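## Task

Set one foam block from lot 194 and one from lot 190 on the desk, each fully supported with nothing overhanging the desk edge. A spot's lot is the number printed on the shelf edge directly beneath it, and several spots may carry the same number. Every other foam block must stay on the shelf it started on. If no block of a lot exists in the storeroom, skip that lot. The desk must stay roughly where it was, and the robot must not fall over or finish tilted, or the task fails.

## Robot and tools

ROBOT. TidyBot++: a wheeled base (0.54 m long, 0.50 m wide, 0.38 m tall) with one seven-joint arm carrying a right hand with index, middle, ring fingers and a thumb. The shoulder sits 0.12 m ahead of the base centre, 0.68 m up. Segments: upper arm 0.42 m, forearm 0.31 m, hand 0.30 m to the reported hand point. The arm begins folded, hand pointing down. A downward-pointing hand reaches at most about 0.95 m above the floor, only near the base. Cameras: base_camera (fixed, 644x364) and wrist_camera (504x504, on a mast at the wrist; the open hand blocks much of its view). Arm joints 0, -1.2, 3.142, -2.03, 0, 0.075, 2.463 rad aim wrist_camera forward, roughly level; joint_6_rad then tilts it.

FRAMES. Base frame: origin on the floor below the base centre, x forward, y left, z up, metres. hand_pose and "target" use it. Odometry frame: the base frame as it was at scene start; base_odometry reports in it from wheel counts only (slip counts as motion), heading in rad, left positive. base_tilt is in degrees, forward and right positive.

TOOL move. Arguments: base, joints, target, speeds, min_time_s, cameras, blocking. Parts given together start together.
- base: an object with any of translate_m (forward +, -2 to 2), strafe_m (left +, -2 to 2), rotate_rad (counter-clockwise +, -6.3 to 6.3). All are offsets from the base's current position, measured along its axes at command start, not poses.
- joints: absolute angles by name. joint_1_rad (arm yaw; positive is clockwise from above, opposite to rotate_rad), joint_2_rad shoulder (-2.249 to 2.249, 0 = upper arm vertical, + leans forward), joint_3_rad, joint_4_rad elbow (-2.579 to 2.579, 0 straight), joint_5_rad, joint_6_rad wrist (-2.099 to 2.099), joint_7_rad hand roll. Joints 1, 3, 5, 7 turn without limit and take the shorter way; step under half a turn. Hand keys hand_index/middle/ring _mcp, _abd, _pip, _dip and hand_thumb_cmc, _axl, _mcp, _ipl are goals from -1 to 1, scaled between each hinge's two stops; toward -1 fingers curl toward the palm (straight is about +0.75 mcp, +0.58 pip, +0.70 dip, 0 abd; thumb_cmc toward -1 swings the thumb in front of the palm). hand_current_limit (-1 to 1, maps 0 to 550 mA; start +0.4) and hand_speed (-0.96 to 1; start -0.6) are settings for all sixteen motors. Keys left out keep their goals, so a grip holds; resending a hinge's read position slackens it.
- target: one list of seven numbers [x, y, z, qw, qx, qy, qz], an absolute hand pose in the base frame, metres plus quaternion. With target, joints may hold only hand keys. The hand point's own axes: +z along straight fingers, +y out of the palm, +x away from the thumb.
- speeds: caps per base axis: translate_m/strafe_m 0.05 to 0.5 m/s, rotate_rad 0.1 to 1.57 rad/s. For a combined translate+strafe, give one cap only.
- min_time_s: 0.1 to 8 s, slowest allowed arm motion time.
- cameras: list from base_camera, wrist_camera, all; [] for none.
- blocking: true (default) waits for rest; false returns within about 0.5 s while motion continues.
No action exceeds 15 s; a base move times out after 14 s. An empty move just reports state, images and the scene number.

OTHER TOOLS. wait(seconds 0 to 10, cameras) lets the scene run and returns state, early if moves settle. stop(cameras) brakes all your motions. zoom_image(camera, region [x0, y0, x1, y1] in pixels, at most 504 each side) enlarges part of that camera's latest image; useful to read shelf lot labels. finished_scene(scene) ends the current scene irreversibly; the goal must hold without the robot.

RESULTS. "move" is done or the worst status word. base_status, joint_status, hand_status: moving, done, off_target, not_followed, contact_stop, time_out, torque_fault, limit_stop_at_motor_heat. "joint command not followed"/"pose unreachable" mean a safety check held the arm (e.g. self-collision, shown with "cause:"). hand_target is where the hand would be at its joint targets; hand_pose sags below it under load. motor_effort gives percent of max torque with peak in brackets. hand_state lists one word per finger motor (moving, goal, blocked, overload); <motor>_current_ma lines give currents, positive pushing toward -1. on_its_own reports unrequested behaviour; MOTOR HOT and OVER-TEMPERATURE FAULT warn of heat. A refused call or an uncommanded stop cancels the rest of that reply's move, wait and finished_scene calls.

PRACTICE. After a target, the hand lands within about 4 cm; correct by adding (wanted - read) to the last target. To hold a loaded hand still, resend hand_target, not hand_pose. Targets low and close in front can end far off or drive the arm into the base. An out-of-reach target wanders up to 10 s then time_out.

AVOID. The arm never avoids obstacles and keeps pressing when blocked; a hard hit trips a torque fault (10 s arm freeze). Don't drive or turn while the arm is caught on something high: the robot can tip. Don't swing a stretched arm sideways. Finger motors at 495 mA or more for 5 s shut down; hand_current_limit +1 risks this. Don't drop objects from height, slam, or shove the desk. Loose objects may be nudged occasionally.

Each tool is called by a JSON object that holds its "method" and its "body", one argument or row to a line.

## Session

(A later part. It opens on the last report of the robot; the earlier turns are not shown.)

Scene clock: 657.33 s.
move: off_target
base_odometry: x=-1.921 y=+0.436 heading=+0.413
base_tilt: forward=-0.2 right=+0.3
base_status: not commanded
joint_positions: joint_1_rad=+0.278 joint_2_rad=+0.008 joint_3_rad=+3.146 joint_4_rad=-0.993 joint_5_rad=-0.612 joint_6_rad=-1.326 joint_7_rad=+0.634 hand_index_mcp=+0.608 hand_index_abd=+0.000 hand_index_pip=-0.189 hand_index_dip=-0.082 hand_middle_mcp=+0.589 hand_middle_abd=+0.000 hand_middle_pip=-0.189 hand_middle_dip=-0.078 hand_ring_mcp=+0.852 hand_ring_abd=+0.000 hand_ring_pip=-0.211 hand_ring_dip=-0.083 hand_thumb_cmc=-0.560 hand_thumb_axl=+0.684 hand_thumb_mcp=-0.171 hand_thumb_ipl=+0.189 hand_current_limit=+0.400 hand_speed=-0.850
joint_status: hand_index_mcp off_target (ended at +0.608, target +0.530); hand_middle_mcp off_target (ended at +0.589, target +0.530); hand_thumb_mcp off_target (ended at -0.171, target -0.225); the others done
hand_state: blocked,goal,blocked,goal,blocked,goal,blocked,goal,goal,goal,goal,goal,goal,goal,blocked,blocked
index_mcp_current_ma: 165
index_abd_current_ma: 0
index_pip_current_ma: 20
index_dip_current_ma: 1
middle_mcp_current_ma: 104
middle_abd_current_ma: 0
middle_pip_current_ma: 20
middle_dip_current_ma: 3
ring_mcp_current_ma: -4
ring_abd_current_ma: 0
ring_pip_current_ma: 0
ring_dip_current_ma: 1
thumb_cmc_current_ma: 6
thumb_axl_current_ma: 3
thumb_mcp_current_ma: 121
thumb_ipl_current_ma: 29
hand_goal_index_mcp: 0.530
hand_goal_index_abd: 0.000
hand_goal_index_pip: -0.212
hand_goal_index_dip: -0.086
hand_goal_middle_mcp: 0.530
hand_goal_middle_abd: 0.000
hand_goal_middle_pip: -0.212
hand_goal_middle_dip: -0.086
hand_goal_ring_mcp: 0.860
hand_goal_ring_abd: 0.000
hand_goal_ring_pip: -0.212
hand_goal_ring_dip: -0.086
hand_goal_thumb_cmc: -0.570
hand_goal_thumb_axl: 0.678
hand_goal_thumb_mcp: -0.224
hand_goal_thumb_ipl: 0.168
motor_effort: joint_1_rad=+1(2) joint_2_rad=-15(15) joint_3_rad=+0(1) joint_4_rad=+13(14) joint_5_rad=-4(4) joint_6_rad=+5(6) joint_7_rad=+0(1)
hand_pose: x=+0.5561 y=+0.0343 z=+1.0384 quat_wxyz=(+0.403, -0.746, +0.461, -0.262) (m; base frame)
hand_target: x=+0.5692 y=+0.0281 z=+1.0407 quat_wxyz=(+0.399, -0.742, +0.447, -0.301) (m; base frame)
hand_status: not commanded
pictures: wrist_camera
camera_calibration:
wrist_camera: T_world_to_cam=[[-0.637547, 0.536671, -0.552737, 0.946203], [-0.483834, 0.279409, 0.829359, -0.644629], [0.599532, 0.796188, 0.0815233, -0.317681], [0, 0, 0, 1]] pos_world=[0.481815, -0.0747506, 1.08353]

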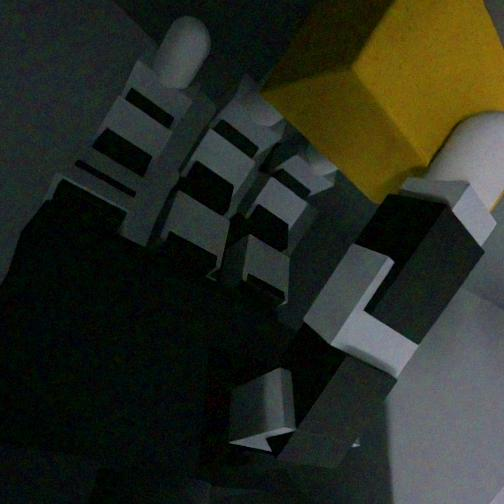

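{"method": "move", "body": {
  "joints": {"hand_thumb_mcp": -0.31, "hand_index_mcp": 0.48, "hand_middle_mcp": 0.46}
}}

{"method": "move", "body": {
  "joints": {"joint_1_rad": 0.275, "joint_2_rad": 0.03, "joint_3_rad": 3.142, "joint_4_rad": -0.91, "joint_5_rad": -0.58, "joint_6_rad": -1.38, "joint_7_rad": 0.62},
  "min_time_s": 2.5,
  "cameras": ["wrist_camera"]
}}

Scene clock: 664.87 s.
move: off_target
base_odometry: x=-1.921 y=+0.436 heading=+0.413
base_tilt: forward=-0.2 right=+0.3
base_status: not commanded
joint_positions: joint_1_rad=+0.278 joint_2_rad=+0.007 joint_3_rad=+3.146 joint_4_rad=-0.993 joint_5_rad=-0.612 joint_6_rad=-1.324 joint_7_rad=+0.634 hand_index_mcp=+0.588 hand_index_abd=-0.001 hand_index_pip=-0.179 hand_index_dip=-0.078 hand_middle_mcp=+0.555 hand_middle_abd=+0.000 hand_middle_pip=-0.176 hand_middle_dip=-0.073 hand_ring_mcp=+0.852 hand_ring_abd=+0.000 hand_ring_pip=-0.211 hand_ring_dip=-0.083 hand_thumb_cmc=-0.552 hand_thumb_axl=+0.688 hand_thumb_mcp=-0.171 hand_thumb_ipl=+0.201 hand_current_limit=+0.400 hand_speed=-0.850
joint_status: hand_index_mcp off_target (ended at +0.588, target +0.480); hand_middle_mcp off_target (ended at +0.555, target +0.460); hand_thumb_mcp off_target (ended at -0.171, target -0.310)
hand_state: blocked,goal,blocked,goal,blocked,goal,blocked,goal,goal,goal,goal,goal,goal,goal,blocked,blocked
index_mcp_current_ma: 278
index_abd_current_ma: 0
index_pip_current_ma: 36
index_dip_current_ma: 3
middle_mcp_current_ma: 227
middle_abd_current_ma: 0
middle_pip_current_ma: 41
middle_dip_current_ma: 7
ring_mcp_current_ma: -4
ring_abd_current_ma: 0
ring_pip_current_ma: 0
ring_dip_current_ma: 1
thumb_cmc_current_ma: 14
thumb_axl_current_ma: 7
thumb_mcp_current_ma: 385
thumb_ipl_current_ma: 57
hand_goal_index_mcp: 0.480
hand_goal_index_abd: 0.000
hand_goal_index_pip: -0.212
hand_goal_index_dip: -0.086
hand_goal_middle_mcp: 0.460
hand_goal_middle_abd: 0.000
hand_goal_middle_pip: -0.212
hand_goal_middle_dip: -0.086
hand_goal_ring_mcp: 0.860
hand_goal_ring_abd: 0.000
hand_goal_ring_pip: -0.212
hand_goal_ring_dip: -0.086
hand_goal_thumb_cmc: -0.570
hand_goal_thumb_axl: 0.678
hand_goal_thumb_mcp: -0.310
hand_goal_thumb_ipl: 0.168
motor_effort: joint_1_rad=+1(2) joint_2_rad=-15(15) joint_3_rad=+0(1) joint_4_rad=+14(14) joint_5_rad=-4(4) joint_6_rad=+6(6) joint_7_rad=+1(1)
hand_pose: x=+0.5563 y=+0.0343 z=+1.0389 quat_wxyz=(+0.404, -0.745, +0.461, -0.263) (m; base frame)
hand_target: x=+0.5692 y=+0.0281 z=+1.0407 quat_wxyz=(+0.399, -0.742, +0.447, -0.301) (m; base frame)
hand_status: not commanded
pictures: none

Scene clock: 667.67 s.
move: done
base_odometry: x=-1.921 y=+0.436 heading=+0.413
base_tilt: forward=-0.2 right=+0.3
base_status: not commanded
joint_positions: joint_1_rad=+0.278 joint_2_rad=+0.012 joint_3_rad=+3.146 joint_4_rad=-0.942 joint_5_rad=-0.612 joint_6_rad=-1.324 joint_7_rad=+0.634 hand_index_mcp=+0.584 hand_index_abd=-0.001 hand_index_pip=-0.176 hand_index_dip=-0.075 hand_middle_mcp=+0.553 hand_middle_abd=+0.000 hand_middle_pip=-0.176 hand_middle_dip=-0.073 hand_ring_mcp=+0.852 hand_ring_abd=+0.000 hand_ring_pip=-0.211 hand_ring_dip=-0.083 hand_thumb_cmc=-0.551 hand_thumb_axl=+0.689 hand_thumb_mcp=-0.171 hand_thumb_ipl=+0.201 hand_current_limit=+0.400 hand_speed=-0.850
joint_status: all done
hand_state: blocked,goal,blocked,goal,blocked,goal,blocked,goal,goal,goal,goal,goal,goal,goal,blocked,blocked
index_mcp_current_ma: 264
index_abd_current_ma: 0
index_pip_current_ma: 42
index_dip_current_ma: 6
middle_mcp_current_ma: 219
middle_abd_current_ma: 0
middle_pip_current_ma: 42
middle_dip_current_ma: 8
ring_mcp_current_ma: -4
ring_abd_current_ma: 0
ring_pip_current_ma: 0
ring_dip_current_ma: 1
thumb_cmc_current_ma: 16
thumb_axl_current_ma: 8
thumb_mcp_current_ma: 385
thumb_ipl_current_ma: 59
hand_goal_index_mcp: 0.480
hand_goal_index_abd: 0.000
hand_goal_index_pip: -0.212
hand_goal_index_dip: -0.086
hand_goal_middle_mcp: 0.460
hand_goal_middle_abd: 0.000
hand_goal_middle_pip: -0.212
hand_goal_middle_dip: -0.086
hand_goal_ring_mcp: 0.860
hand_goal_ring_abd: 0.000
hand_goal_ring_pip: -0.212
hand_goal_ring_dip: -0.086
hand_goal_thumb_cmc: -0.570
hand_goal_thumb_axl: 0.678
hand_goal_thumb_mcp: -0.310
hand_goal_thumb_ipl: 0.168
motor_effort: joint_1_rad=+1(2) joint_2_rad=-14(16) joint_3_rad=+0(1) joint_4_rad=+13(14) joint_5_rad=-4(5) joint_6_rad=+6(7) joint_7_rad=+1(2)
hand_pose: x=+0.5608 y=+0.0331 z=+1.0577 quat_wxyz=(+0.409, -0.742, +0.450, -0.283) (m; base frame)
hand_target: x=+0.5542 y=+0.0290 z=+1.0498 quat_wxyz=(+0.390, -0.754, +0.454, -0.269) (m; base frame)
hand_status: not commanded
pictures: wrist_camera
camera_calibration:
wrist_camera: T_world_to_cam=[[-0.610756, 0.529627, -0.588619, 0.983702], [-0.52158, 0.290218, 0.802327, -0.608555], [0.595761, 0.797038, 0.0989903, -0.337518], [0, 0, 0, 1]] pos_world=[0.484472, -0.0753671, 1.1007]

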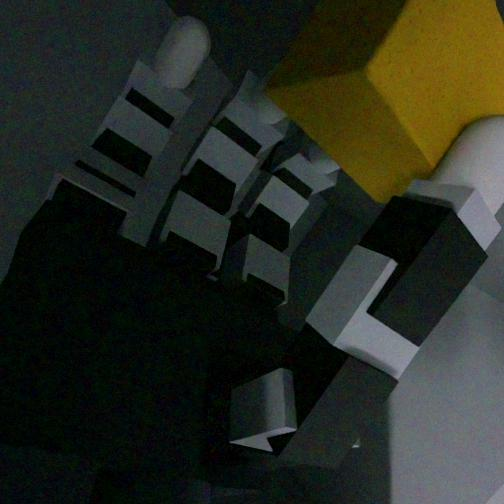

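{"method": "move", "body": {
  "joints": {"joint_1_rad": 0.275, "joint_2_rad": 0.075, "joint_3_rad": 3.142, "joint_4_rad": -0.79, "joint_5_rad": -0.58, "joint_6_rad": -1.50, "joint_7_rad": 0.53},
  "min_time_s": 2.5,
  "cameras": ["wrist_camera"]
}}

{"method": "move", "body": {
  "base": {"translate_m": -0.3},
  "speeds": {"translate_m": 0.15},
  "cameras": ["wrist_camera"]
}}

Scene clock: 678.27 s.
move: done
base_odometry: x=-1.921 y=+0.436 heading=+0.413
base_tilt: forward=-0.2 right=+0.3
base_status: not commanded
joint_positions: joint_1_rad=+0.278 joint_2_rad=+0.057 joint_3_rad=+3.146 joint_4_rad=-0.822 joint_5_rad=-0.612 joint_6_rad=-1.414 joint_7_rad=+0.571 hand_index_mcp=+0.584 hand_index_abd=-0.001 hand_index_pip=-0.175 hand_index_dip=-0.075 hand_middle_mcp=+0.553 hand_middle_abd=+0.000 hand_middle_pip=-0.176 hand_middle_dip=-0.073 hand_ring_mcp=+0.852 hand_ring_abd=+0.000 hand_ring_pip=-0.211 hand_ring_dip=-0.083 hand_thumb_cmc=-0.551 hand_thumb_axl=+0.689 hand_thumb_mcp=-0.171 hand_thumb_ipl=+0.201 hand_current_limit=+0.400 hand_speed=-0.850
joint_status: all done
hand_state: blocked,goal,blocked,goal,blocked,goal,blocked,goal,goal,goal,goal,goal,goal,goal,blocked,blocked
index_mcp_current_ma: 263
index_abd_current_ma: 0
index_pip_current_ma: 43
index_dip_current_ma: 6
middle_mcp_current_ma: 218
middle_abd_current_ma: 0
middle_pip_current_ma: 42
middle_dip_current_ma: 8
ring_mcp_current_ma: -4
ring_abd_current_ma: 0
ring_pip_current_ma: 0
ring_dip_current_ma: 1
thumb_cmc_current_ma: 16
thumb_axl_current_ma: 8
thumb_mcp_current_ma: 385
thumb_ipl_current_ma: 59
hand_goal_index_mcp: 0.480
hand_goal_index_abd: 0.000
hand_goal_index_pip: -0.212
hand_goal_index_dip: -0.086
hand_goal_middle_mcp: 0.460
hand_goal_middle_abd: 0.000
hand_goal_middle_pip: -0.212
hand_goal_middle_dip: -0.086
hand_goal_ring_mcp: 0.860
hand_goal_ring_abd: 0.000
hand_goal_ring_pip: -0.212
hand_goal_ring_dip: -0.086
hand_goal_thumb_cmc: -0.570
hand_goal_thumb_axl: 0.678
hand_goal_thumb_mcp: -0.310
hand_goal_thumb_ipl: 0.168
motor_effort: joint_1_rad=+1(2) joint_2_rad=-16(16) joint_3_rad=+0(1) joint_4_rad=+13(14) joint_5_rad=-4(5) joint_6_rad=+7(8) joint_7_rad=+0(2)
hand_pose: x=+0.5574 y=+0.0377 z=+1.0721 quat_wxyz=(+0.410, -0.744, +0.455, -0.266) (m; base frame)
hand_target: x=+0.5420 y=+0.0362 z=+1.0594 quat_wxyz=(+0.387, -0.756, +0.472, -0.235) (m; base frame)
hand_status: not commanded
pictures: wrist_camera
camera_calibration:
wrist_camera: T_world_to_cam=[[-0.632481, 0.534584, -0.560525, 0.969502], [-0.499829, 0.271144, 0.822589, -0.656392], [0.591726, 0.800438, 0.0957068, -0.335025], [0, 0, 0, 1]] pos_world=[0.483351, -0.0721365, 1.11543]

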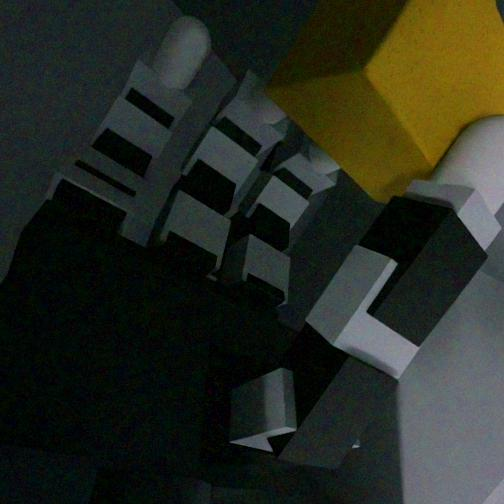

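Scene clock: 680.83 s.
move: done
base_odometry: x=-2.196 y=+0.315 heading=+0.414
base_tilt: forward=-0.2 right=+0.3
base_status: done
joint_positions: joint_1_rad=+0.278 joint_2_rad=+0.071 joint_3_rad=+3.146 joint_4_rad=-0.819 joint_5_rad=-0.612 joint_6_rad=-1.418 joint_7_rad=+0.571 hand_index_mcp=+0.584 hand_index_abd=-0.002 hand_index_pip=-0.175 hand_index_dip=-0.075 hand_middle_mcp=+0.552 hand_middle_abd=+0.000 hand_middle_pip=-0.176 hand_middle_dip=-0.073 hand_ring_mcp=+0.852 hand_ring_abd=+0.000 hand_ring_pip=-0.211 hand_ring_dip=-0.083 hand_thumb_cmc=-0.550 hand_thumb_axl=+0.689 hand_thumb_mcp=-0.171 hand_thumb_ipl=+0.201 hand_current_limit=+0.400 hand_speed=-0.850
joint_status: not commanded
hand_state: blocked,goal,blocked,goal,blocked,goal,blocked,goal,goal,goal,goal,goal,blocked,goal,blocked,blocked
index_mcp_current_ma: 261
index_abd_current_ma: 0
index_pip_current_ma: 44
index_dip_current_ma: 6
middle_mcp_current_ma: 216
middle_abd_current_ma: 0
middle_pip_current_ma: 42
middle_dip_current_ma: 8
ring_mcp_current_ma: -4
ring_abd_current_ma: 0
ring_pip_current_ma: 0
ring_dip_current_ma: 1
thumb_cmc_current_ma: 16
thumb_axl_current_ma: 9
thumb_mcp_current_ma: 385
thumb_ipl_current_ma: 59
hand_goal_index_mcp: 0.480
hand_goal_index_abd: 0.000
hand_goal_index_pip: -0.212
hand_goal_index_dip: -0.086
hand_goal_middle_mcp: 0.460
hand_goal_middle_abd: 0.000
hand_goal_middle_pip: -0.212
hand_goal_middle_dip: -0.086
hand_goal_ring_mcp: 0.860
hand_goal_ring_abd: 0.000
hand_goal_ring_pip: -0.212
hand_goal_ring_dip: -0.086
hand_goal_thumb_cmc: -0.570
hand_goal_thumb_axl: 0.678
hand_goal_thumb_mcp: -0.310
hand_goal_thumb_ipl: 0.168
motor_effort: joint_1_rad=+1(2) joint_2_rad=-16(19) joint_3_rad=+0(2) joint_4_rad=+13(14) joint_5_rad=-4(5) joint_6_rad=+6(7) joint_7_rad=+0(1)
hand_pose: x=+0.5616 y=+0.0363 z=+1.0667 quat_wxyz=(+0.408, -0.746, +0.458, -0.259) (m; base frame)
hand_target: x=+0.5420 y=+0.0362 z=+1.0594 quat_wxyz=(+0.387, -0.756, +0.472, -0.235) (m; base frame)
hand_status: not commanded
pictures: wrist_camera
camera_calibration:
wrist_camera: T_world_to_cam=[[-0.641638, 0.535019, -0.549595, 0.963281], [-0.487927, 0.268147, 0.830677, -0.664686], [0.5918, 0.801157, 0.0889971, -0.328786], [0, 0, 0, 1]] pos_world=[0.488335, -0.0737316, 1.11082]

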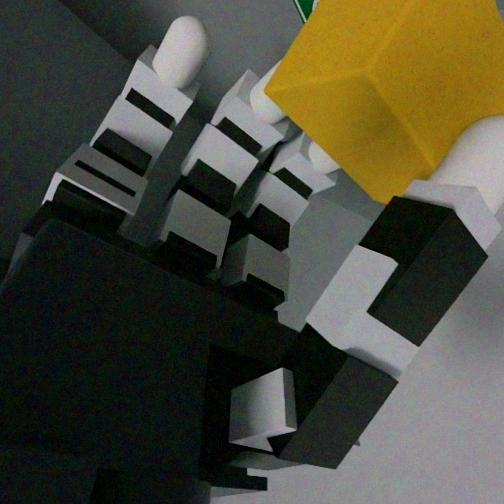

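{"method": "move", "body": {
  "joints": {"joint_1_rad": 0.14, "joint_2_rad": -0.2, "joint_3_rad": 3.142, "joint_4_rad": -1.35, "joint_5_rad": -0.3, "joint_6_rad": -1.1, "joint_7_rad": 0.3},
  "min_time_s": 3
}}

{"method": "move", "body": {
  "joints": {"joint_1_rad": 0.0, "joint_2_rad": -0.506, "joint_3_rad": 3.142, "joint_4_rad": -1.919, "joint_5_rad": 0, "joint_6_rad": -0.75, "joint_7_rad": 0},
  "min_time_s": 3,
  "cameras": ["wrist_camera"]
}}

Scene clock: 712.07 s.
move: done
base_odometry: x=-2.196 y=+0.315 heading=+0.414
base_tilt: forward=-0.2 right=+0.3
base_status: not commanded
joint_positions: joint_1_rad=+0.160 joint_2_rad=-0.182 joint_3_rad=+3.146 joint_4_rad=-1.310 joint_5_rad=-0.345 joint_6_rad=-1.197 joint_7_rad=+0.342 hand_index_mcp=+0.584 hand_index_abd=-0.002 hand_index_pip=-0.175 hand_index_dip=-0.075 hand_middle_mcp=+0.552 hand_middle_abd=+0.000 hand_middle_pip=-0.176 hand_middle_dip=-0.073 hand_ring_mcp=+0.852 hand_ring_abd=+0.000 hand_ring_pip=-0.211 hand_ring_dip=-0.083 hand_thumb_cmc=-0.550 hand_thumb_axl=+0.689 hand_thumb_mcp=-0.171 hand_thumb_ipl=+0.201 hand_current_limit=+0.400 hand_speed=-0.850
joint_status: all done
hand_state: blocked,goal,blocked,goal,blocked,goal,blocked,goal,goal,goal,goal,goal,blocked,goal,blocked,blocked
index_mcp_current_ma: 261
index_abd_current_ma: 0
index_pip_current_ma: 44
index_dip_current_ma: 6
middle_mcp_current_ma: 216
middle_abd_current_ma: 0
middle_pip_current_ma: 42
middle_dip_current_ma: 8
ring_mcp_current_ma: -4
ring_abd_current_ma: 0
ring_pip_current_ma: 0
ring_dip_current_ma: 1
thumb_cmc_current_ma: 16
thumb_axl_current_ma: 9
thumb_mcp_current_ma: 385
thumb_ipl_current_ma: 59
hand_goal_index_mcp: 0.480
hand_goal_index_abd: 0.000
hand_goal_index_pip: -0.212
hand_goal_index_dip: -0.086
hand_goal_middle_mcp: 0.460
hand_goal_middle_abd: 0.000
hand_goal_middle_pip: -0.212
hand_goal_middle_dip: -0.086
hand_goal_ring_mcp: 0.860
hand_goal_ring_abd: 0.000
hand_goal_ring_pip: -0.212
hand_goal_ring_dip: -0.086
hand_goal_thumb_cmc: -0.570
hand_goal_thumb_axl: 0.678
hand_goal_thumb_mcp: -0.310
hand_goal_thumb_ipl: 0.168
motor_effort: joint_1_rad=+0(2) joint_2_rad=-10(16) joint_3_rad=+1(2) joint_4_rad=+15(16) joint_5_rad=-3(4) joint_6_rad=+6(8) joint_7_rad=+1(1)
hand_pose: x=+0.4912 y=+0.0398 z=+0.9746 quat_wxyz=(+0.347, -0.697, +0.576, -0.250) (m; base frame)
hand_target: x=+0.5052 y=+0.0355 z=+0.9766 quat_wxyz=(+0.355, -0.677, +0.581, -0.280) (m; base frame)
hand_status: not commanded
pictures: none

Scene clock: 715.63 s.
move: done
base_odometry: x=-2.196 y=+0.315 heading=+0.414
base_tilt: forward=-0.2 right=+0.3
base_status: not commanded
joint_positions: joint_1_rad=+0.020 joint_2_rad=-0.493 joint_3_rad=+3.146 joint_4_rad=-1.878 joint_5_rad=-0.042 joint_6_rad=-0.848 joint_7_rad=+0.041 hand_index_mcp=+0.584 hand_index_abd=-0.002 hand_index_pip=-0.175 hand_index_dip=-0.075 hand_middle_mcp=+0.552 hand_middle_abd=+0.000 hand_middle_pip=-0.176 hand_middle_dip=-0.073 hand_ring_mcp=+0.852 hand_ring_abd=+0.000 hand_ring_pip=-0.211 hand_ring_dip=-0.083 hand_thumb_cmc=-0.550 hand_thumb_axl=+0.689 hand_thumb_mcp=-0.171 hand_thumb_ipl=+0.201 hand_current_limit=+0.400 hand_speed=-0.850
joint_status: all done
hand_state: blocked,goal,blocked,goal,blocked,goal,blocked,goal,goal,goal,goal,goal,blocked,goal,blocked,blocked
index_mcp_current_ma: 261
index_abd_current_ma: 0
index_pip_current_ma: 44
index_dip_current_ma: 6
middle_mcp_current_ma: 216
middle_abd_current_ma: 0
middle_pip_current_ma: 42
middle_dip_current_ma: 8
ring_mcp_current_ma: -4
ring_abd_current_ma: 0
ring_pip_current_ma: 0
ring_dip_current_ma: 1
thumb_cmc_current_ma: 16
thumb_axl_current_ma: 9
thumb_mcp_current_ma: 385
thumb_ipl_current_ma: 59
hand_goal_index_mcp: 0.480
hand_goal_index_abd: 0.000
hand_goal_index_pip: -0.212
hand_goal_index_dip: -0.086
hand_goal_middle_mcp: 0.460
hand_goal_middle_abd: 0.000
hand_goal_middle_pip: -0.212
hand_goal_middle_dip: -0.086
hand_goal_ring_mcp: 0.860
hand_goal_ring_abd: 0.000
hand_goal_ring_pip: -0.212
hand_goal_ring_dip: -0.086
hand_goal_thumb_cmc: -0.570
hand_goal_thumb_axl: 0.678
hand_goal_thumb_mcp: -0.310
hand_goal_thumb_ipl: 0.168
motor_effort: joint_1_rad=+1(3) joint_2_rad=-2(11) joint_3_rad=+1(2) joint_4_rad=+16(17) joint_5_rad=+0(3) joint_6_rad=+7(8) joint_7_rad=+0(1)
hand_pose: x=+0.4143 y=+0.0251 z=+0.8586 quat_wxyz=(+0.315, -0.636, +0.634, -0.305) (m; base frame)
hand_target: x=+0.4282 y=+0.0239 z=+0.8605 quat_wxyz=(+0.332, -0.624, +0.624, -0.332) (m; base frame)
hand_status: not commanded
pictures: wrist_camera
camera_calibration:
wrist_camera: T_world_to_cam=[[-0.394892, 0.773933, -0.495063, 0.605339], [-0.236711, 0.434956, 0.868782, -0.70167], [0.887709, 0.460262, 0.0114383, -0.261526], [0, 0, 0, 1]] pos_world=[0.305109, -0.0429259, 0.912271]

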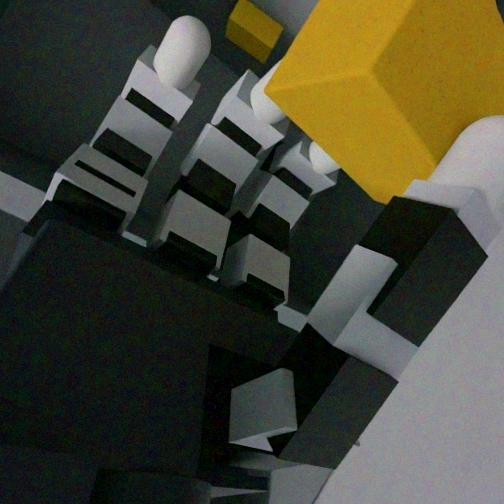

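{"method": "move", "body": {
  "base": {"strafe_m": -1.9},
  "speeds": {"strafe_m": 0.35},
  "cameras": ["base_camera", "wrist_camera"]
}}

Scene clock: 727.57 s.
move: done
base_odometry: x=-1.433 y=-1.425 heading=+0.413
base_tilt: forward=-0.2 right=+0.3
base_status: done
joint_positions: joint_1_rad=+0.018 joint_2_rad=-0.495 joint_3_rad=+3.146 joint_4_rad=-1.878 joint_5_rad=-0.036 joint_6_rad=-0.847 joint_7_rad=+0.041 hand_index_mcp=+0.584 hand_index_abd=-0.002 hand_index_pip=-0.175 hand_index_dip=-0.075 hand_middle_mcp=+0.552 hand_middle_abd=+0.000 hand_middle_pip=-0.176 hand_middle_dip=-0.073 hand_ring_mcp=+0.852 hand_ring_abd=+0.000 hand_ring_pip=-0.211 hand_ring_dip=-0.083 hand_thumb_cmc=-0.550 hand_thumb_axl=+0.689 hand_thumb_mcp=-0.171 hand_thumb_ipl=+0.201 hand_current_limit=+0.400 hand_speed=-0.850
joint_status: not commanded
hand_state: blocked,goal,blocked,goal,blocked,goal,blocked,goal,goal,goal,goal,goal,blocked,goal,blocked,blocked
index_mcp_current_ma: 261
index_abd_current_ma: 0
index_pip_current_ma: 44
index_dip_current_ma: 6
middle_mcp_current_ma: 216
middle_abd_current_ma: 0
middle_pip_current_ma: 42
middle_dip_current_ma: 8
ring_mcp_current_ma: -4
ring_abd_current_ma: 0
ring_pip_current_ma: 0
ring_dip_current_ma: 1
thumb_cmc_current_ma: 17
thumb_axl_current_ma: 9
thumb_mcp_current_ma: 385
thumb_ipl_current_ma: 59
hand_goal_index_mcp: 0.480
hand_goal_index_abd: 0.000
hand_goal_index_pip: -0.212
hand_goal_index_dip: -0.086
hand_goal_middle_mcp: 0.460
hand_goal_middle_abd: 0.000
hand_goal_middle_pip: -0.212
hand_goal_middle_dip: -0.086
hand_goal_ring_mcp: 0.860
hand_goal_ring_abd: 0.000
hand_goal_ring_pip: -0.212
hand_goal_ring_dip: -0.086
hand_goal_thumb_cmc: -0.570
hand_goal_thumb_axl: 0.678
hand_goal_thumb_mcp: -0.310
hand_goal_thumb_ipl: 0.168
motor_effort: joint_1_rad=+1(2) joint_2_rad=-2(3) joint_3_rad=+1(2) joint_4_rad=+15(17) joint_5_rad=+0(1) joint_6_rad=+7(7) joint_7_rad=+0(1)
hand_pose: x=+0.4142 y=+0.0240 z=+0.8591 quat_wxyz=(+0.314, -0.637, +0.632, -0.308) (m; base frame)
hand_target: x=+0.4282 y=+0.0239 z=+0.8605 quat_wxyz=(+0.332, -0.624, +0.624, -0.332) (m; base frame)
hand_status: not commanded
pictures: base_camera, wrist_camera
camera_calibration:
wrist_camera: T_world_to_cam=[[-0.394258, 0.77046, -0.500951, 0.611298], [-0.239393, 0.440184, 0.865407, -0.697726], [0.887272, 0.461118, 0.0108971, -0.260277], [0, 0, 0, 1]] pos_world=[0.304915, -0.0438343, 0.912883]

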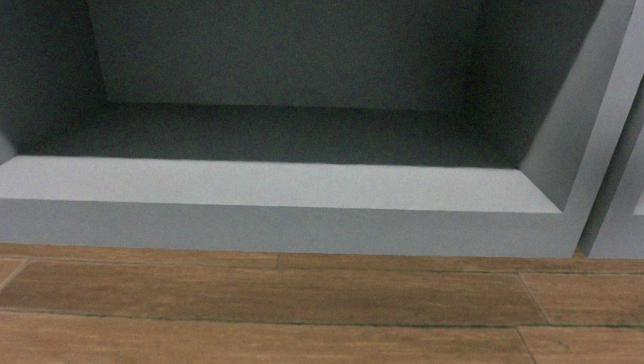

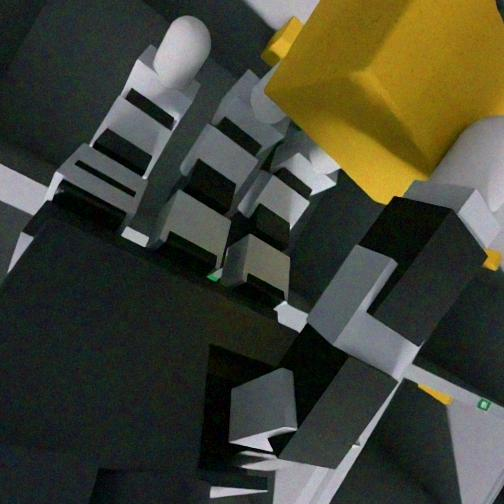

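{"method": "move", "body": {
  "base": {"strafe_m": -1.8},
  "speeds": {"strafe_m": 0.35},
  "cameras": ["base_camera", "wrist_camera"]
}}

Scene clock: 745.03 s.
move: done
base_odometry: x=-0.710 y=-3.073 heading=+0.413
base_tilt: forward=-0.2 right=+0.3
base_status: done
joint_positions: joint_1_rad=+0.017 joint_2_rad=-0.495 joint_3_rad=+3.145 joint_4_rad=-1.878 joint_5_rad=-0.034 joint_6_rad=-0.847 joint_7_rad=+0.041 hand_index_mcp=+0.584 hand_index_abd=-0.002 hand_index_pip=-0.175 hand_index_dip=-0.075 hand_middle_mcp=+0.552 hand_middle_abd=+0.000 hand_middle_pip=-0.176 hand_middle_dip=-0.073 hand_ring_mcp=+0.852 hand_ring_abd=+0.000 hand_ring_pip=-0.211 hand_ring_dip=-0.083 hand_thumb_cmc=-0.550 hand_thumb_axl=+0.689 hand_thumb_mcp=-0.171 hand_thumb_ipl=+0.201 hand_current_limit=+0.400 hand_speed=-0.850
joint_status: not commanded
hand_state: blocked,goal,blocked,goal,blocked,goal,blocked,goal,goal,goal,goal,goal,blocked,goal,blocked,blocked
index_mcp_current_ma: 261
index_abd_current_ma: 0
index_pip_current_ma: 44
index_dip_current_ma: 6
middle_mcp_current_ma: 216
middle_abd_current_ma: 0
middle_pip_current_ma: 42
middle_dip_current_ma: 8
ring_mcp_current_ma: -4
ring_abd_current_ma: 0
ring_pip_current_ma: 0
ring_dip_current_ma: 1
thumb_cmc_current_ma: 17
thumb_axl_current_ma: 9
thumb_mcp_current_ma: 385
thumb_ipl_current_ma: 59
hand_goal_index_mcp: 0.480
hand_goal_index_abd: 0.000
hand_goal_index_pip: -0.212
hand_goal_index_dip: -0.086
hand_goal_middle_mcp: 0.460
hand_goal_middle_abd: 0.000
hand_goal_middle_pip: -0.212
hand_goal_middle_dip: -0.086
hand_goal_ring_mcp: 0.860
hand_goal_ring_abd: 0.000
hand_goal_ring_pip: -0.212
hand_goal_ring_dip: -0.086
hand_goal_thumb_cmc: -0.570
hand_goal_thumb_axl: 0.678
hand_goal_thumb_mcp: -0.310
hand_goal_thumb_ipl: 0.168
motor_effort: joint_1_rad=+0(2) joint_2_rad=-3(3) joint_3_rad=+1(2) joint_4_rad=+16(17) joint_5_rad=+0(1) joint_6_rad=+7(7) joint_7_rad=+0(1)
hand_pose: x=+0.4141 y=+0.0238 z=+0.8592 quat_wxyz=(+0.314, -0.638, +0.632, -0.309) (m; base frame)
hand_target: x=+0.4282 y=+0.0239 z=+0.8605 quat_wxyz=(+0.332, -0.624, +0.624, -0.332) (m; base frame)
hand_status: not commanded
pictures: base_camera, wrist_camera
camera_calibration:
wrist_camera: T_world_to_cam=[[-0.394392, 0.769325, -0.502588, 0.612925], [-0.240082, 0.441662, 0.864462, -0.696743], [0.887026, 0.4616, 0.0105128, -0.259698], [0, 0, 0, 1]] pos_world=[0.304816, -0.0439368, 0.913087]

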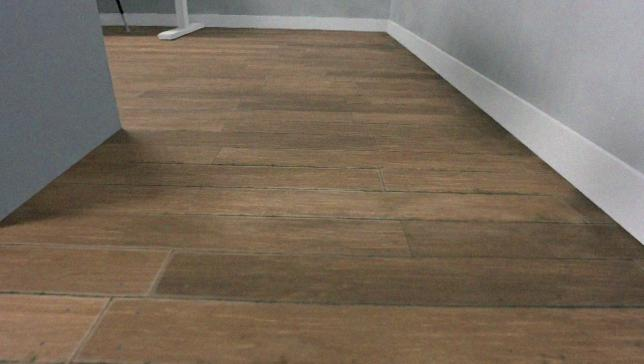

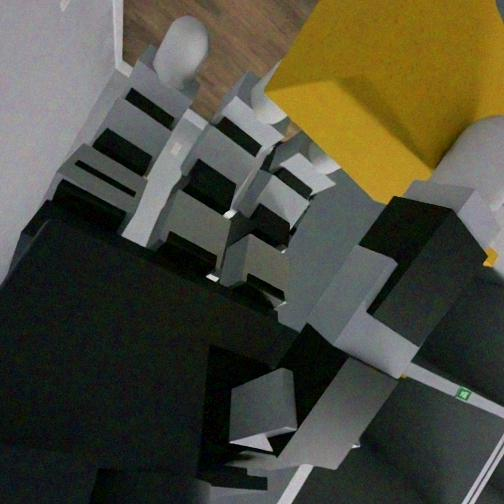

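{"method": "move", "body": {
  "base": {"translate_m": 1.9, "strafe_m": 0.02},
  "speeds": {"translate_m": 0.4},
  "cameras": ["base_camera", "wrist_camera"]
}}

Scene clock: 765.83 s.
move: done
base_odometry: x=+1.023 y=-2.292 heading=+0.413
base_tilt: forward=-0.2 right=+0.3
base_status: done
joint_positions: joint_1_rad=+0.017 joint_2_rad=-0.503 joint_3_rad=+3.145 joint_4_rad=-1.878 joint_5_rad=-0.033 joint_6_rad=-0.843 joint_7_rad=+0.041 hand_index_mcp=+0.584 hand_index_abd=-0.002 hand_index_pip=-0.175 hand_index_dip=-0.075 hand_middle_mcp=+0.552 hand_middle_abd=+0.000 hand_middle_pip=-0.176 hand_middle_dip=-0.073 hand_ring_mcp=+0.852 hand_ring_abd=+0.000 hand_ring_pip=-0.211 hand_ring_dip=-0.083 hand_thumb_cmc=-0.550 hand_thumb_axl=+0.689 hand_thumb_mcp=-0.171 hand_thumb_ipl=+0.201 hand_current_limit=+0.400 hand_speed=-0.850
joint_status: not commanded
hand_state: blocked,goal,blocked,goal,blocked,goal,blocked,goal,goal,goal,goal,goal,blocked,goal,blocked,blocked
index_mcp_current_ma: 261
index_abd_current_ma: 0
index_pip_current_ma: 44
index_dip_current_ma: 6
middle_mcp_current_ma: 216
middle_abd_current_ma: 0
middle_pip_current_ma: 42
middle_dip_current_ma: 8
ring_mcp_current_ma: -4
ring_abd_current_ma: 0
ring_pip_current_ma: 0
ring_dip_current_ma: 1
thumb_cmc_current_ma: 17
thumb_axl_current_ma: 9
thumb_mcp_current_ma: 385
thumb_ipl_current_ma: 59
hand_goal_index_mcp: 0.480
hand_goal_index_abd: 0.000
hand_goal_index_pip: -0.212
hand_goal_index_dip: -0.086
hand_goal_middle_mcp: 0.460
hand_goal_middle_abd: 0.000
hand_goal_middle_pip: -0.212
hand_goal_middle_dip: -0.086
hand_goal_ring_mcp: 0.860
hand_goal_ring_abd: 0.000
hand_goal_ring_pip: -0.212
hand_goal_ring_dip: -0.086
hand_goal_thumb_cmc: -0.570
hand_goal_thumb_axl: 0.678
hand_goal_thumb_mcp: -0.310
hand_goal_thumb_ipl: 0.168
motor_effort: joint_1_rad=+1(2) joint_2_rad=-3(4) joint_3_rad=+1(1) joint_4_rad=+16(17) joint_5_rad=+0(1) joint_6_rad=+7(7) joint_7_rad=+0(1)
hand_pose: x=+0.4136 y=+0.0238 z=+0.8620 quat_wxyz=(+0.317, -0.636, +0.630, -0.313) (m; base frame)
hand_target: x=+0.4282 y=+0.0239 z=+0.8605 quat_wxyz=(+0.332, -0.624, +0.624, -0.332) (m; base frame)
hand_status: not commanded
pictures: base_camera, wrist_camera
camera_calibration:
wrist_camera: T_world_to_cam=[[-0.389031, 0.768898, -0.507397, 0.616054], [-0.249679, 0.442166, 0.861481, -0.692723], [0.886744, 0.461829, 0.0199617, -0.267299], [0, 0, 0, 1]] pos_world=[0.303731, -0.0439376, 0.914688]

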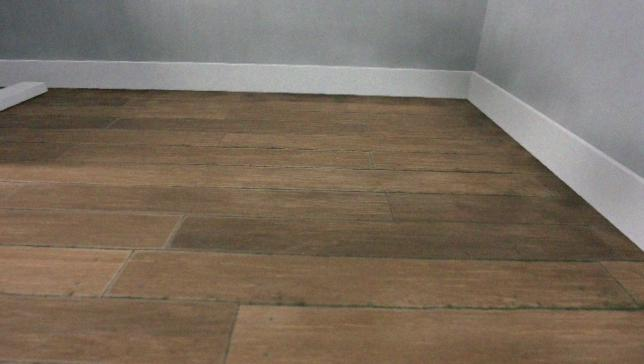

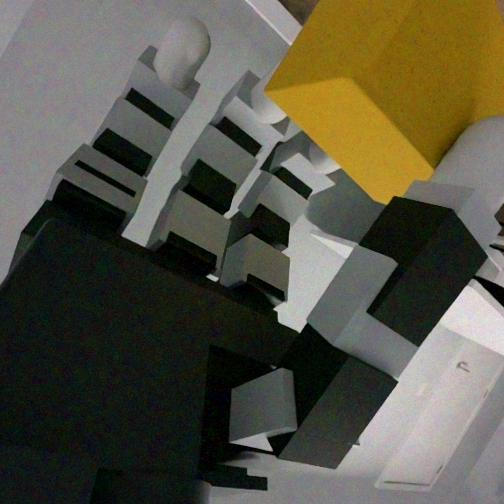

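{"method": "move", "body": {
  "base": {"strafe_m": 1.5},
  "speeds": {"strafe_m": 0.4},
  "cameras": ["base_camera", "wrist_camera"]
}}

Scene clock: 782.83 s.
move: done
base_odometry: x=+0.421 y=-0.918 heading=+0.413
base_tilt: forward=-0.2 right=+0.3
base_status: done
joint_positions: joint_1_rad=+0.016 joint_2_rad=-0.503 joint_3_rad=+3.145 joint_4_rad=-1.878 joint_5_rad=-0.032 joint_6_rad=-0.843 joint_7_rad=+0.040 hand_index_mcp=+0.584 hand_index_abd=-0.002 hand_index_pip=-0.175 hand_index_dip=-0.075 hand_middle_mcp=+0.552 hand_middle_abd=+0.000 hand_middle_pip=-0.176 hand_middle_dip=-0.073 hand_ring_mcp=+0.852 hand_ring_abd=+0.000 hand_ring_pip=-0.211 hand_ring_dip=-0.083 hand_thumb_cmc=-0.550 hand_thumb_axl=+0.689 hand_thumb_mcp=-0.171 hand_thumb_ipl=+0.201 hand_current_limit=+0.400 hand_speed=-0.850
joint_status: not commanded
hand_state: blocked,goal,blocked,goal,blocked,goal,blocked,goal,goal,goal,goal,goal,blocked,goal,blocked,blocked
index_mcp_current_ma: 261
index_abd_current_ma: 0
index_pip_current_ma: 44
index_dip_current_ma: 6
middle_mcp_current_ma: 216
middle_abd_current_ma: 0
middle_pip_current_ma: 42
middle_dip_current_ma: 8
ring_mcp_current_ma: -4
ring_abd_current_ma: 0
ring_pip_current_ma: 0
ring_dip_current_ma: 1
thumb_cmc_current_ma: 17
thumb_axl_current_ma: 9
thumb_mcp_current_ma: 385
thumb_ipl_current_ma: 59
hand_goal_index_mcp: 0.480
hand_goal_index_abd: 0.000
hand_goal_index_pip: -0.212
hand_goal_index_dip: -0.086
hand_goal_middle_mcp: 0.460
hand_goal_middle_abd: 0.000
hand_goal_middle_pip: -0.212
hand_goal_middle_dip: -0.086
hand_goal_ring_mcp: 0.860
hand_goal_ring_abd: 0.000
hand_goal_ring_pip: -0.212
hand_goal_ring_dip: -0.086
hand_goal_thumb_cmc: -0.570
hand_goal_thumb_axl: 0.678
hand_goal_thumb_mcp: -0.310
hand_goal_thumb_ipl: 0.168
motor_effort: joint_1_rad=+0(2) joint_2_rad=-2(3) joint_3_rad=+0(2) joint_4_rad=+15(17) joint_5_rad=+0(1) joint_6_rad=+7(7) joint_7_rad=+0(1)
hand_pose: x=+0.4136 y=+0.0237 z=+0.8620 quat_wxyz=(+0.317, -0.637, +0.630, -0.313) (m; base frame)
hand_target: x=+0.4282 y=+0.0239 z=+0.8605 quat_wxyz=(+0.332, -0.624, +0.624, -0.332) (m; base frame)
hand_status: not commanded
pictures: base_camera, wrist_camera
camera_calibration:
wrist_camera: T_world_to_cam=[[-0.389385, 0.768075, -0.508371, 0.617186], [-0.24998, 0.443091, 0.860918, -0.692094], [0.886504, 0.462311, 0.0194705, -0.2668], [0, 0, 0, 1]] pos_world=[0.303832, -0.0440393, 0.91479]

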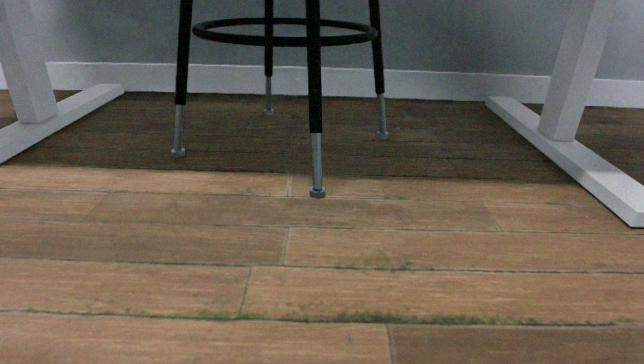

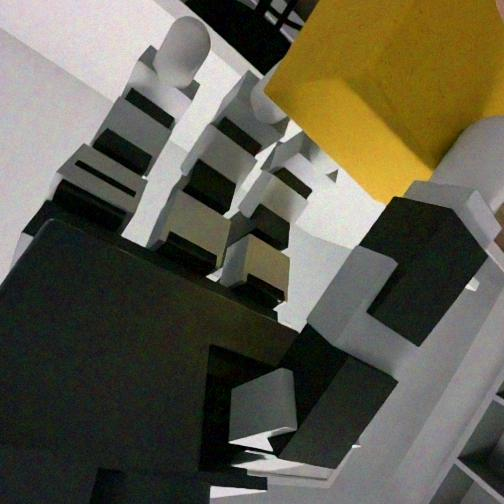

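{"method": "zoom_image", "body": {
  "camera": "wrist_camera",
  "region": [80, 0, 504, 300]
}}

Scaled by 1.189 from the camera's 504x504 image, which has a finer 720x720 frame.

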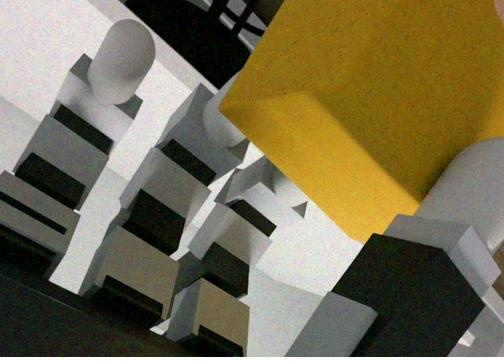

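{"method": "move", "body": {
  "joints": {"joint_1_rad": 0.0, "joint_2_rad": -0.08, "joint_3_rad": 3.142, "joint_4_rad": -1.62, "joint_5_rad": 0, "joint_6_rad": -0.60, "joint_7_rad": 0},
  "min_time_s": 3,
  "cameras": ["wrist_camera"]
}}

Scene clock: 813.30 s.
move: done
base_odometry: x=+0.421 y=-0.918 heading=+0.413
base_tilt: forward=-0.2 right=+0.3
base_status: not commanded
joint_positions: joint_1_rad=+0.016 joint_2_rad=-0.092 joint_3_rad=+3.145 joint_4_rad=-1.652 joint_5_rad=-0.032 joint_6_rad=-0.697 joint_7_rad=+0.040 hand_index_mcp=+0.584 hand_index_abd=-0.002 hand_index_pip=-0.175 hand_index_dip=-0.075 hand_middle_mcp=+0.552 hand_middle_abd=+0.000 hand_middle_pip=-0.176 hand_middle_dip=-0.073 hand_ring_mcp=+0.852 hand_ring_abd=+0.000 hand_ring_pip=-0.211 hand_ring_dip=-0.083 hand_thumb_cmc=-0.550 hand_thumb_axl=+0.689 hand_thumb_mcp=-0.171 hand_thumb_ipl=+0.201 hand_current_limit=+0.400 hand_speed=-0.850
joint_status: all done
hand_state: blocked,goal,blocked,goal,blocked,goal,blocked,goal,goal,goal,goal,goal,blocked,goal,blocked,blocked
index_mcp_current_ma: 261
index_abd_current_ma: 0
index_pip_current_ma: 44
index_dip_current_ma: 6
middle_mcp_current_ma: 216
middle_abd_current_ma: 0
middle_pip_current_ma: 42
middle_dip_current_ma: 8
ring_mcp_current_ma: -4
ring_abd_current_ma: 0
ring_pip_current_ma: 0
ring_dip_current_ma: 1
thumb_cmc_current_ma: 17
thumb_axl_current_ma: 9
thumb_mcp_current_ma: 385
thumb_ipl_current_ma: 59
hand_goal_index_mcp: 0.480
hand_goal_index_abd: 0.000
hand_goal_index_pip: -0.212
hand_goal_index_dip: -0.086
hand_goal_middle_mcp: 0.460
hand_goal_middle_abd: 0.000
hand_goal_middle_pip: -0.212
hand_goal_middle_dip: -0.086
hand_goal_ring_mcp: 0.860
hand_goal_ring_abd: 0.000
hand_goal_ring_pip: -0.212
hand_goal_ring_dip: -0.086
hand_goal_thumb_cmc: -0.570
hand_goal_thumb_axl: 0.678
hand_goal_thumb_mcp: -0.310
hand_goal_thumb_ipl: 0.168
motor_effort: joint_1_rad=+1(2) joint_2_rad=-15(16) joint_3_rad=+1(2) joint_4_rad=+16(17) joint_5_rad=+0(1) joint_6_rad=+7(8) joint_7_rad=+0(2)
hand_pose: x=+0.5741 y=+0.0199 z=+0.8473 quat_wxyz=(+0.304, -0.641, +0.637, -0.301) (m; base frame)
hand_target: x=+0.6077 y=+0.0239 z=+0.8769 quat_wxyz=(+0.339, -0.620, +0.620, -0.340) (m; base frame)
hand_status: not commanded
pictures: wrist_camera
camera_calibration:
wrist_camera: T_world_to_cam=[[-0.404767, 0.769999, -0.49322, 0.67104], [-0.214422, 0.444418, 0.869779, -0.665606], [0.888925, 0.457815, -0.0147808, -0.37931], [0, 0, 0, 1]] pos_world=[0.466072, -0.047239, 0.904294]

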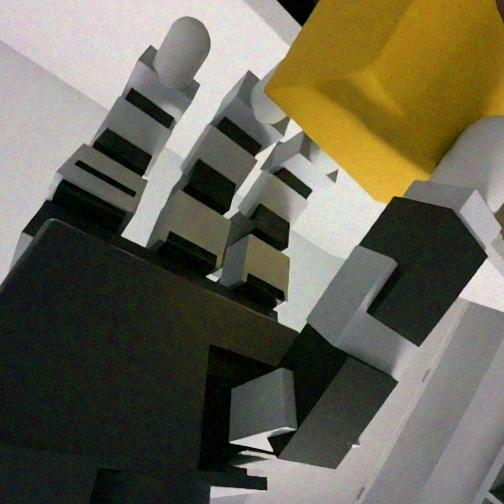

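{"method": "zoom_image", "body": {
  "camera": "wrist_camera",
  "region": [200, 0, 320, 100]
}}

Scaled by 4.200 from the camera's 504x504 image, which has a finer 720x720 frame.

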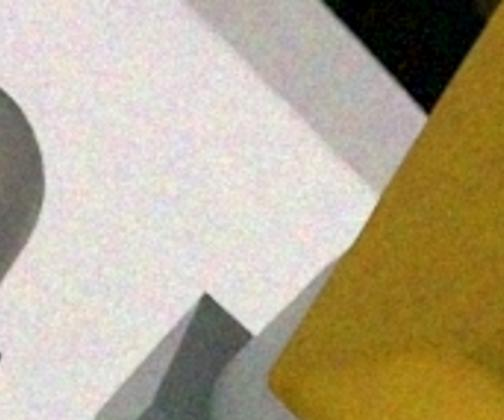

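{"method": "move", "body": {
  "base": {"translate_m": 0.285},
  "speeds": {"translate_m": 0.15},
  "cameras": ["wrist_camera", "base_camera"]
}}

{"method": "move", "body": {
  "joints": {"joint_2_rad": -0.05, "joint_4_rad": -1.75, "joint_6_rad": -0.44},
  "min_time_s": 2
}}

{"method": "move", "body": {
  "joints": {"joint_2_rad": -0.035, "joint_4_rad": -1.86, "joint_6_rad": -0.325},
  "min_time_s": 2,
  "cameras": ["wrist_camera"]
}}

Scene clock: 840.73 s.
move: done
base_odometry: x=+0.682 y=-0.804 heading=+0.413
base_tilt: forward=-0.2 right=+0.3
base_status: done
joint_positions: joint_1_rad=+0.016 joint_2_rad=-0.083 joint_3_rad=+3.145 joint_4_rad=-1.651 joint_5_rad=-0.032 joint_6_rad=-0.693 joint_7_rad=+0.040 hand_index_mcp=+0.583 hand_index_abd=-0.002 hand_index_pip=-0.174 hand_index_dip=-0.074 hand_middle_mcp=+0.552 hand_middle_abd=+0.000 hand_middle_pip=-0.176 hand_middle_dip=-0.073 hand_ring_mcp=+0.852 hand_ring_abd=+0.000 hand_ring_pip=-0.211 hand_ring_dip=-0.083 hand_thumb_cmc=-0.550 hand_thumb_axl=+0.689 hand_thumb_mcp=-0.171 hand_thumb_ipl=+0.201 hand_current_limit=+0.400 hand_speed=-0.850
joint_status: not commanded
hand_state: blocked,goal,blocked,goal,blocked,goal,blocked,goal,goal,goal,goal,goal,blocked,goal,blocked,blocked
index_mcp_current_ma: 260
index_abd_current_ma: 0
index_pip_current_ma: 44
index_dip_current_ma: 6
middle_mcp_current_ma: 214
middle_abd_current_ma: 0
middle_pip_current_ma: 42
middle_dip_current_ma: 8
ring_mcp_current_ma: -4
ring_abd_current_ma: 0
ring_pip_current_ma: 0
ring_dip_current_ma: 1
thumb_cmc_current_ma: 17
thumb_axl_current_ma: 9
thumb_mcp_current_ma: 385
thumb_ipl_current_ma: 59
hand_goal_index_mcp: 0.480
hand_goal_index_abd: 0.000
hand_goal_index_pip: -0.212
hand_goal_index_dip: -0.086
hand_goal_middle_mcp: 0.460
hand_goal_middle_abd: 0.000
hand_goal_middle_pip: -0.212
hand_goal_middle_dip: -0.086
hand_goal_ring_mcp: 0.860
hand_goal_ring_abd: 0.000
hand_goal_ring_pip: -0.212
hand_goal_ring_dip: -0.086
hand_goal_thumb_cmc: -0.570
hand_goal_thumb_axl: 0.678
hand_goal_thumb_mcp: -0.310
hand_goal_thumb_ipl: 0.168
motor_effort: joint_1_rad=+2(2) joint_2_rad=-14(17) joint_3_rad=+0(1) joint_4_rad=+16(18) joint_5_rad=+0(1) joint_6_rad=+7(7) joint_7_rad=+0(1)
hand_pose: x=+0.5769 y=+0.0199 z=+0.8448 quat_wxyz=(+0.303, -0.641, +0.638, -0.300) (m; base frame)
hand_target: x=+0.6077 y=+0.0239 z=+0.8769 quat_wxyz=(+0.339, -0.620, +0.620, -0.340) (m; base frame)
hand_status: not commanded
pictures: base_camera, wrist_camera
camera_calibration:
wrist_camera: T_world_to_cam=[[-0.406354, 0.77002, -0.49188, 0.670754], [-0.21165, 0.444364, 0.870485, -0.665078], [0.888865, 0.457831, -0.0175948, -0.379436], [0, 0, 0, 1]] pos_world=[0.469068, -0.0472389, 0.902194]

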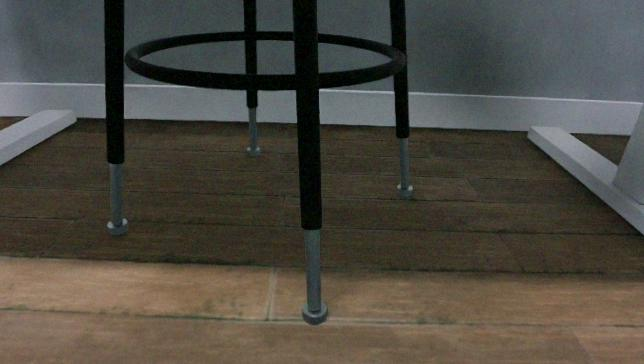

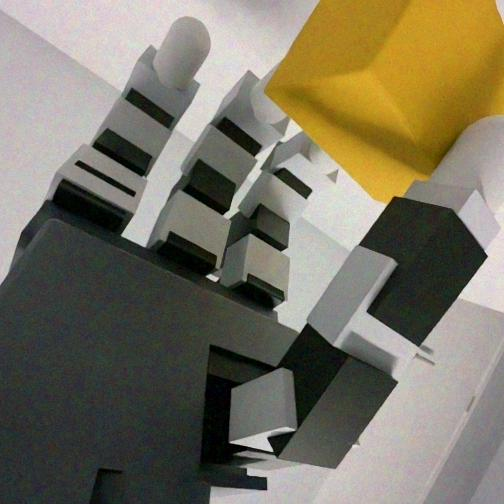

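Scene clock: 843.00 s.
move: done
base_odometry: x=+0.682 y=-0.804 heading=+0.413
base_tilt: forward=-0.2 right=+0.3
base_status: not commanded
joint_positions: joint_1_rad=+0.016 joint_2_rad=-0.066 joint_3_rad=+3.145 joint_4_rad=-1.706 joint_5_rad=-0.032 joint_6_rad=-0.540 joint_7_rad=+0.040 hand_index_mcp=+0.583 hand_index_abd=-0.002 hand_index_pip=-0.174 hand_index_dip=-0.074 hand_middle_mcp=+0.552 hand_middle_abd=+0.000 hand_middle_pip=-0.176 hand_middle_dip=-0.073 hand_ring_mcp=+0.852 hand_ring_abd=+0.000 hand_ring_pip=-0.211 hand_ring_dip=-0.083 hand_thumb_cmc=-0.550 hand_thumb_axl=+0.689 hand_thumb_mcp=-0.171 hand_thumb_ipl=+0.201 hand_current_limit=+0.400 hand_speed=-0.850
joint_status: all done
hand_state: blocked,goal,blocked,goal,blocked,goal,blocked,goal,goal,goal,goal,goal,blocked,goal,blocked,blocked
index_mcp_current_ma: 260
index_abd_current_ma: 0
index_pip_current_ma: 44
index_dip_current_ma: 6
middle_mcp_current_ma: 214
middle_abd_current_ma: 0
middle_pip_current_ma: 42
middle_dip_current_ma: 8
ring_mcp_current_ma: -4
ring_abd_current_ma: 0
ring_pip_current_ma: 0
ring_dip_current_ma: 1
thumb_cmc_current_ma: 17
thumb_axl_current_ma: 9
thumb_mcp_current_ma: 385
thumb_ipl_current_ma: 59
hand_goal_index_mcp: 0.480
hand_goal_index_abd: 0.000
hand_goal_index_pip: -0.212
hand_goal_index_dip: -0.086
hand_goal_middle_mcp: 0.460
hand_goal_middle_abd: 0.000
hand_goal_middle_pip: -0.212
hand_goal_middle_dip: -0.086
hand_goal_ring_mcp: 0.860
hand_goal_ring_abd: 0.000
hand_goal_ring_pip: -0.212
hand_goal_ring_dip: -0.086
hand_goal_thumb_cmc: -0.570
hand_goal_thumb_axl: 0.678
hand_goal_thumb_mcp: -0.310
hand_goal_thumb_ipl: 0.168
motor_effort: joint_1_rad=+1(2) joint_2_rad=-15(16) joint_3_rad=+0(1) joint_4_rad=+17(17) joint_5_rad=+0(0) joint_6_rad=+7(8) joint_7_rad=+1(1)
hand_pose: x=+0.6034 y=+0.0185 z=+0.8379 quat_wxyz=(+0.327, -0.627, +0.626, -0.327) (m; base frame)
hand_target: x=+0.6178 y=+0.0239 z=+0.8275 quat_wxyz=(+0.339, -0.620, +0.620, -0.340) (m; base frame)
hand_status: not commanded
pictures: none

Scene clock: 845.27 s.
move: done
base_odometry: x=+0.682 y=-0.804 heading=+0.413
base_tilt: forward=-0.2 right=+0.3
base_status: not commanded
joint_positions: joint_1_rad=+0.016 joint_2_rad=-0.052 joint_3_rad=+3.145 joint_4_rad=-1.816 joint_5_rad=-0.032 joint_6_rad=-0.424 joint_7_rad=+0.040 hand_index_mcp=+0.583 hand_index_abd=-0.002 hand_index_pip=-0.174 hand_index_dip=-0.074 hand_middle_mcp=+0.552 hand_middle_abd=+0.000 hand_middle_pip=-0.176 hand_middle_dip=-0.073 hand_ring_mcp=+0.852 hand_ring_abd=+0.000 hand_ring_pip=-0.211 hand_ring_dip=-0.083 hand_thumb_cmc=-0.550 hand_thumb_axl=+0.689 hand_thumb_mcp=-0.171 hand_thumb_ipl=+0.201 hand_current_limit=+0.400 hand_speed=-0.850
joint_status: all done
hand_state: blocked,goal,blocked,goal,blocked,goal,blocked,goal,goal,goal,goal,goal,blocked,goal,blocked,blocked
index_mcp_current_ma: 260
index_abd_current_ma: 0
index_pip_current_ma: 44
index_dip_current_ma: 6
middle_mcp_current_ma: 214
middle_abd_current_ma: 0
middle_pip_current_ma: 42
middle_dip_current_ma: 8
ring_mcp_current_ma: -4
ring_abd_current_ma: 0
ring_pip_current_ma: 0
ring_dip_current_ma: 1
thumb_cmc_current_ma: 17
thumb_axl_current_ma: 9
thumb_mcp_current_ma: 385
thumb_ipl_current_ma: 59
hand_goal_index_mcp: 0.480
hand_goal_index_abd: 0.000
hand_goal_index_pip: -0.212
hand_goal_index_dip: -0.086
hand_goal_middle_mcp: 0.460
hand_goal_middle_abd: 0.000
hand_goal_middle_pip: -0.212
hand_goal_middle_dip: -0.086
hand_goal_ring_mcp: 0.860
hand_goal_ring_abd: 0.000
hand_goal_ring_pip: -0.212
hand_goal_ring_dip: -0.086
hand_goal_thumb_cmc: -0.570
hand_goal_thumb_axl: 0.678
hand_goal_thumb_mcp: -0.310
hand_goal_thumb_ipl: 0.168
motor_effort: joint_1_rad=+1(2) joint_2_rad=-16(16) joint_3_rad=+0(1) joint_4_rad=+16(17) joint_5_rad=+0(0) joint_6_rad=+7(8) joint_7_rad=+1(1)
hand_pose: x=+0.6022 y=+0.0177 z=+0.7978 quat_wxyz=(+0.324, -0.628, +0.629, -0.325) (m; base frame)
hand_target: x=+0.6143 y=+0.0239 z=+0.7871 quat_wxyz=(+0.336, -0.622, +0.622, -0.336) (m; base frame)
hand_status: not commanded
pictures: wrist_camera
camera_calibration:
wrist_camera: T_world_to_cam=[[-0.363395, 0.772116, -0.521325, 0.657213], [-0.269722, 0.448422, 0.852155, -0.568238], [0.891736, 0.450282, 0.0453025, -0.453478], [0, 0, 0, 1]] pos_world=[0.489944, -0.0484412, 0.847392]

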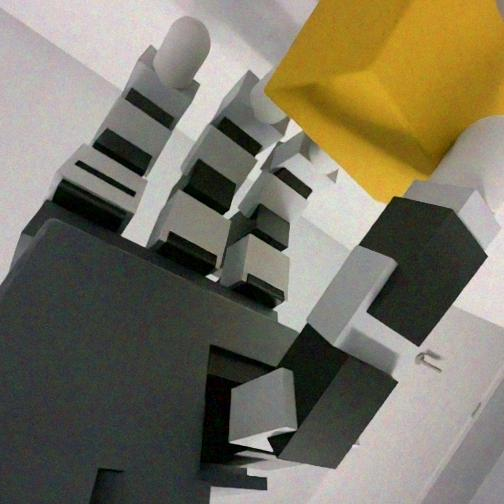

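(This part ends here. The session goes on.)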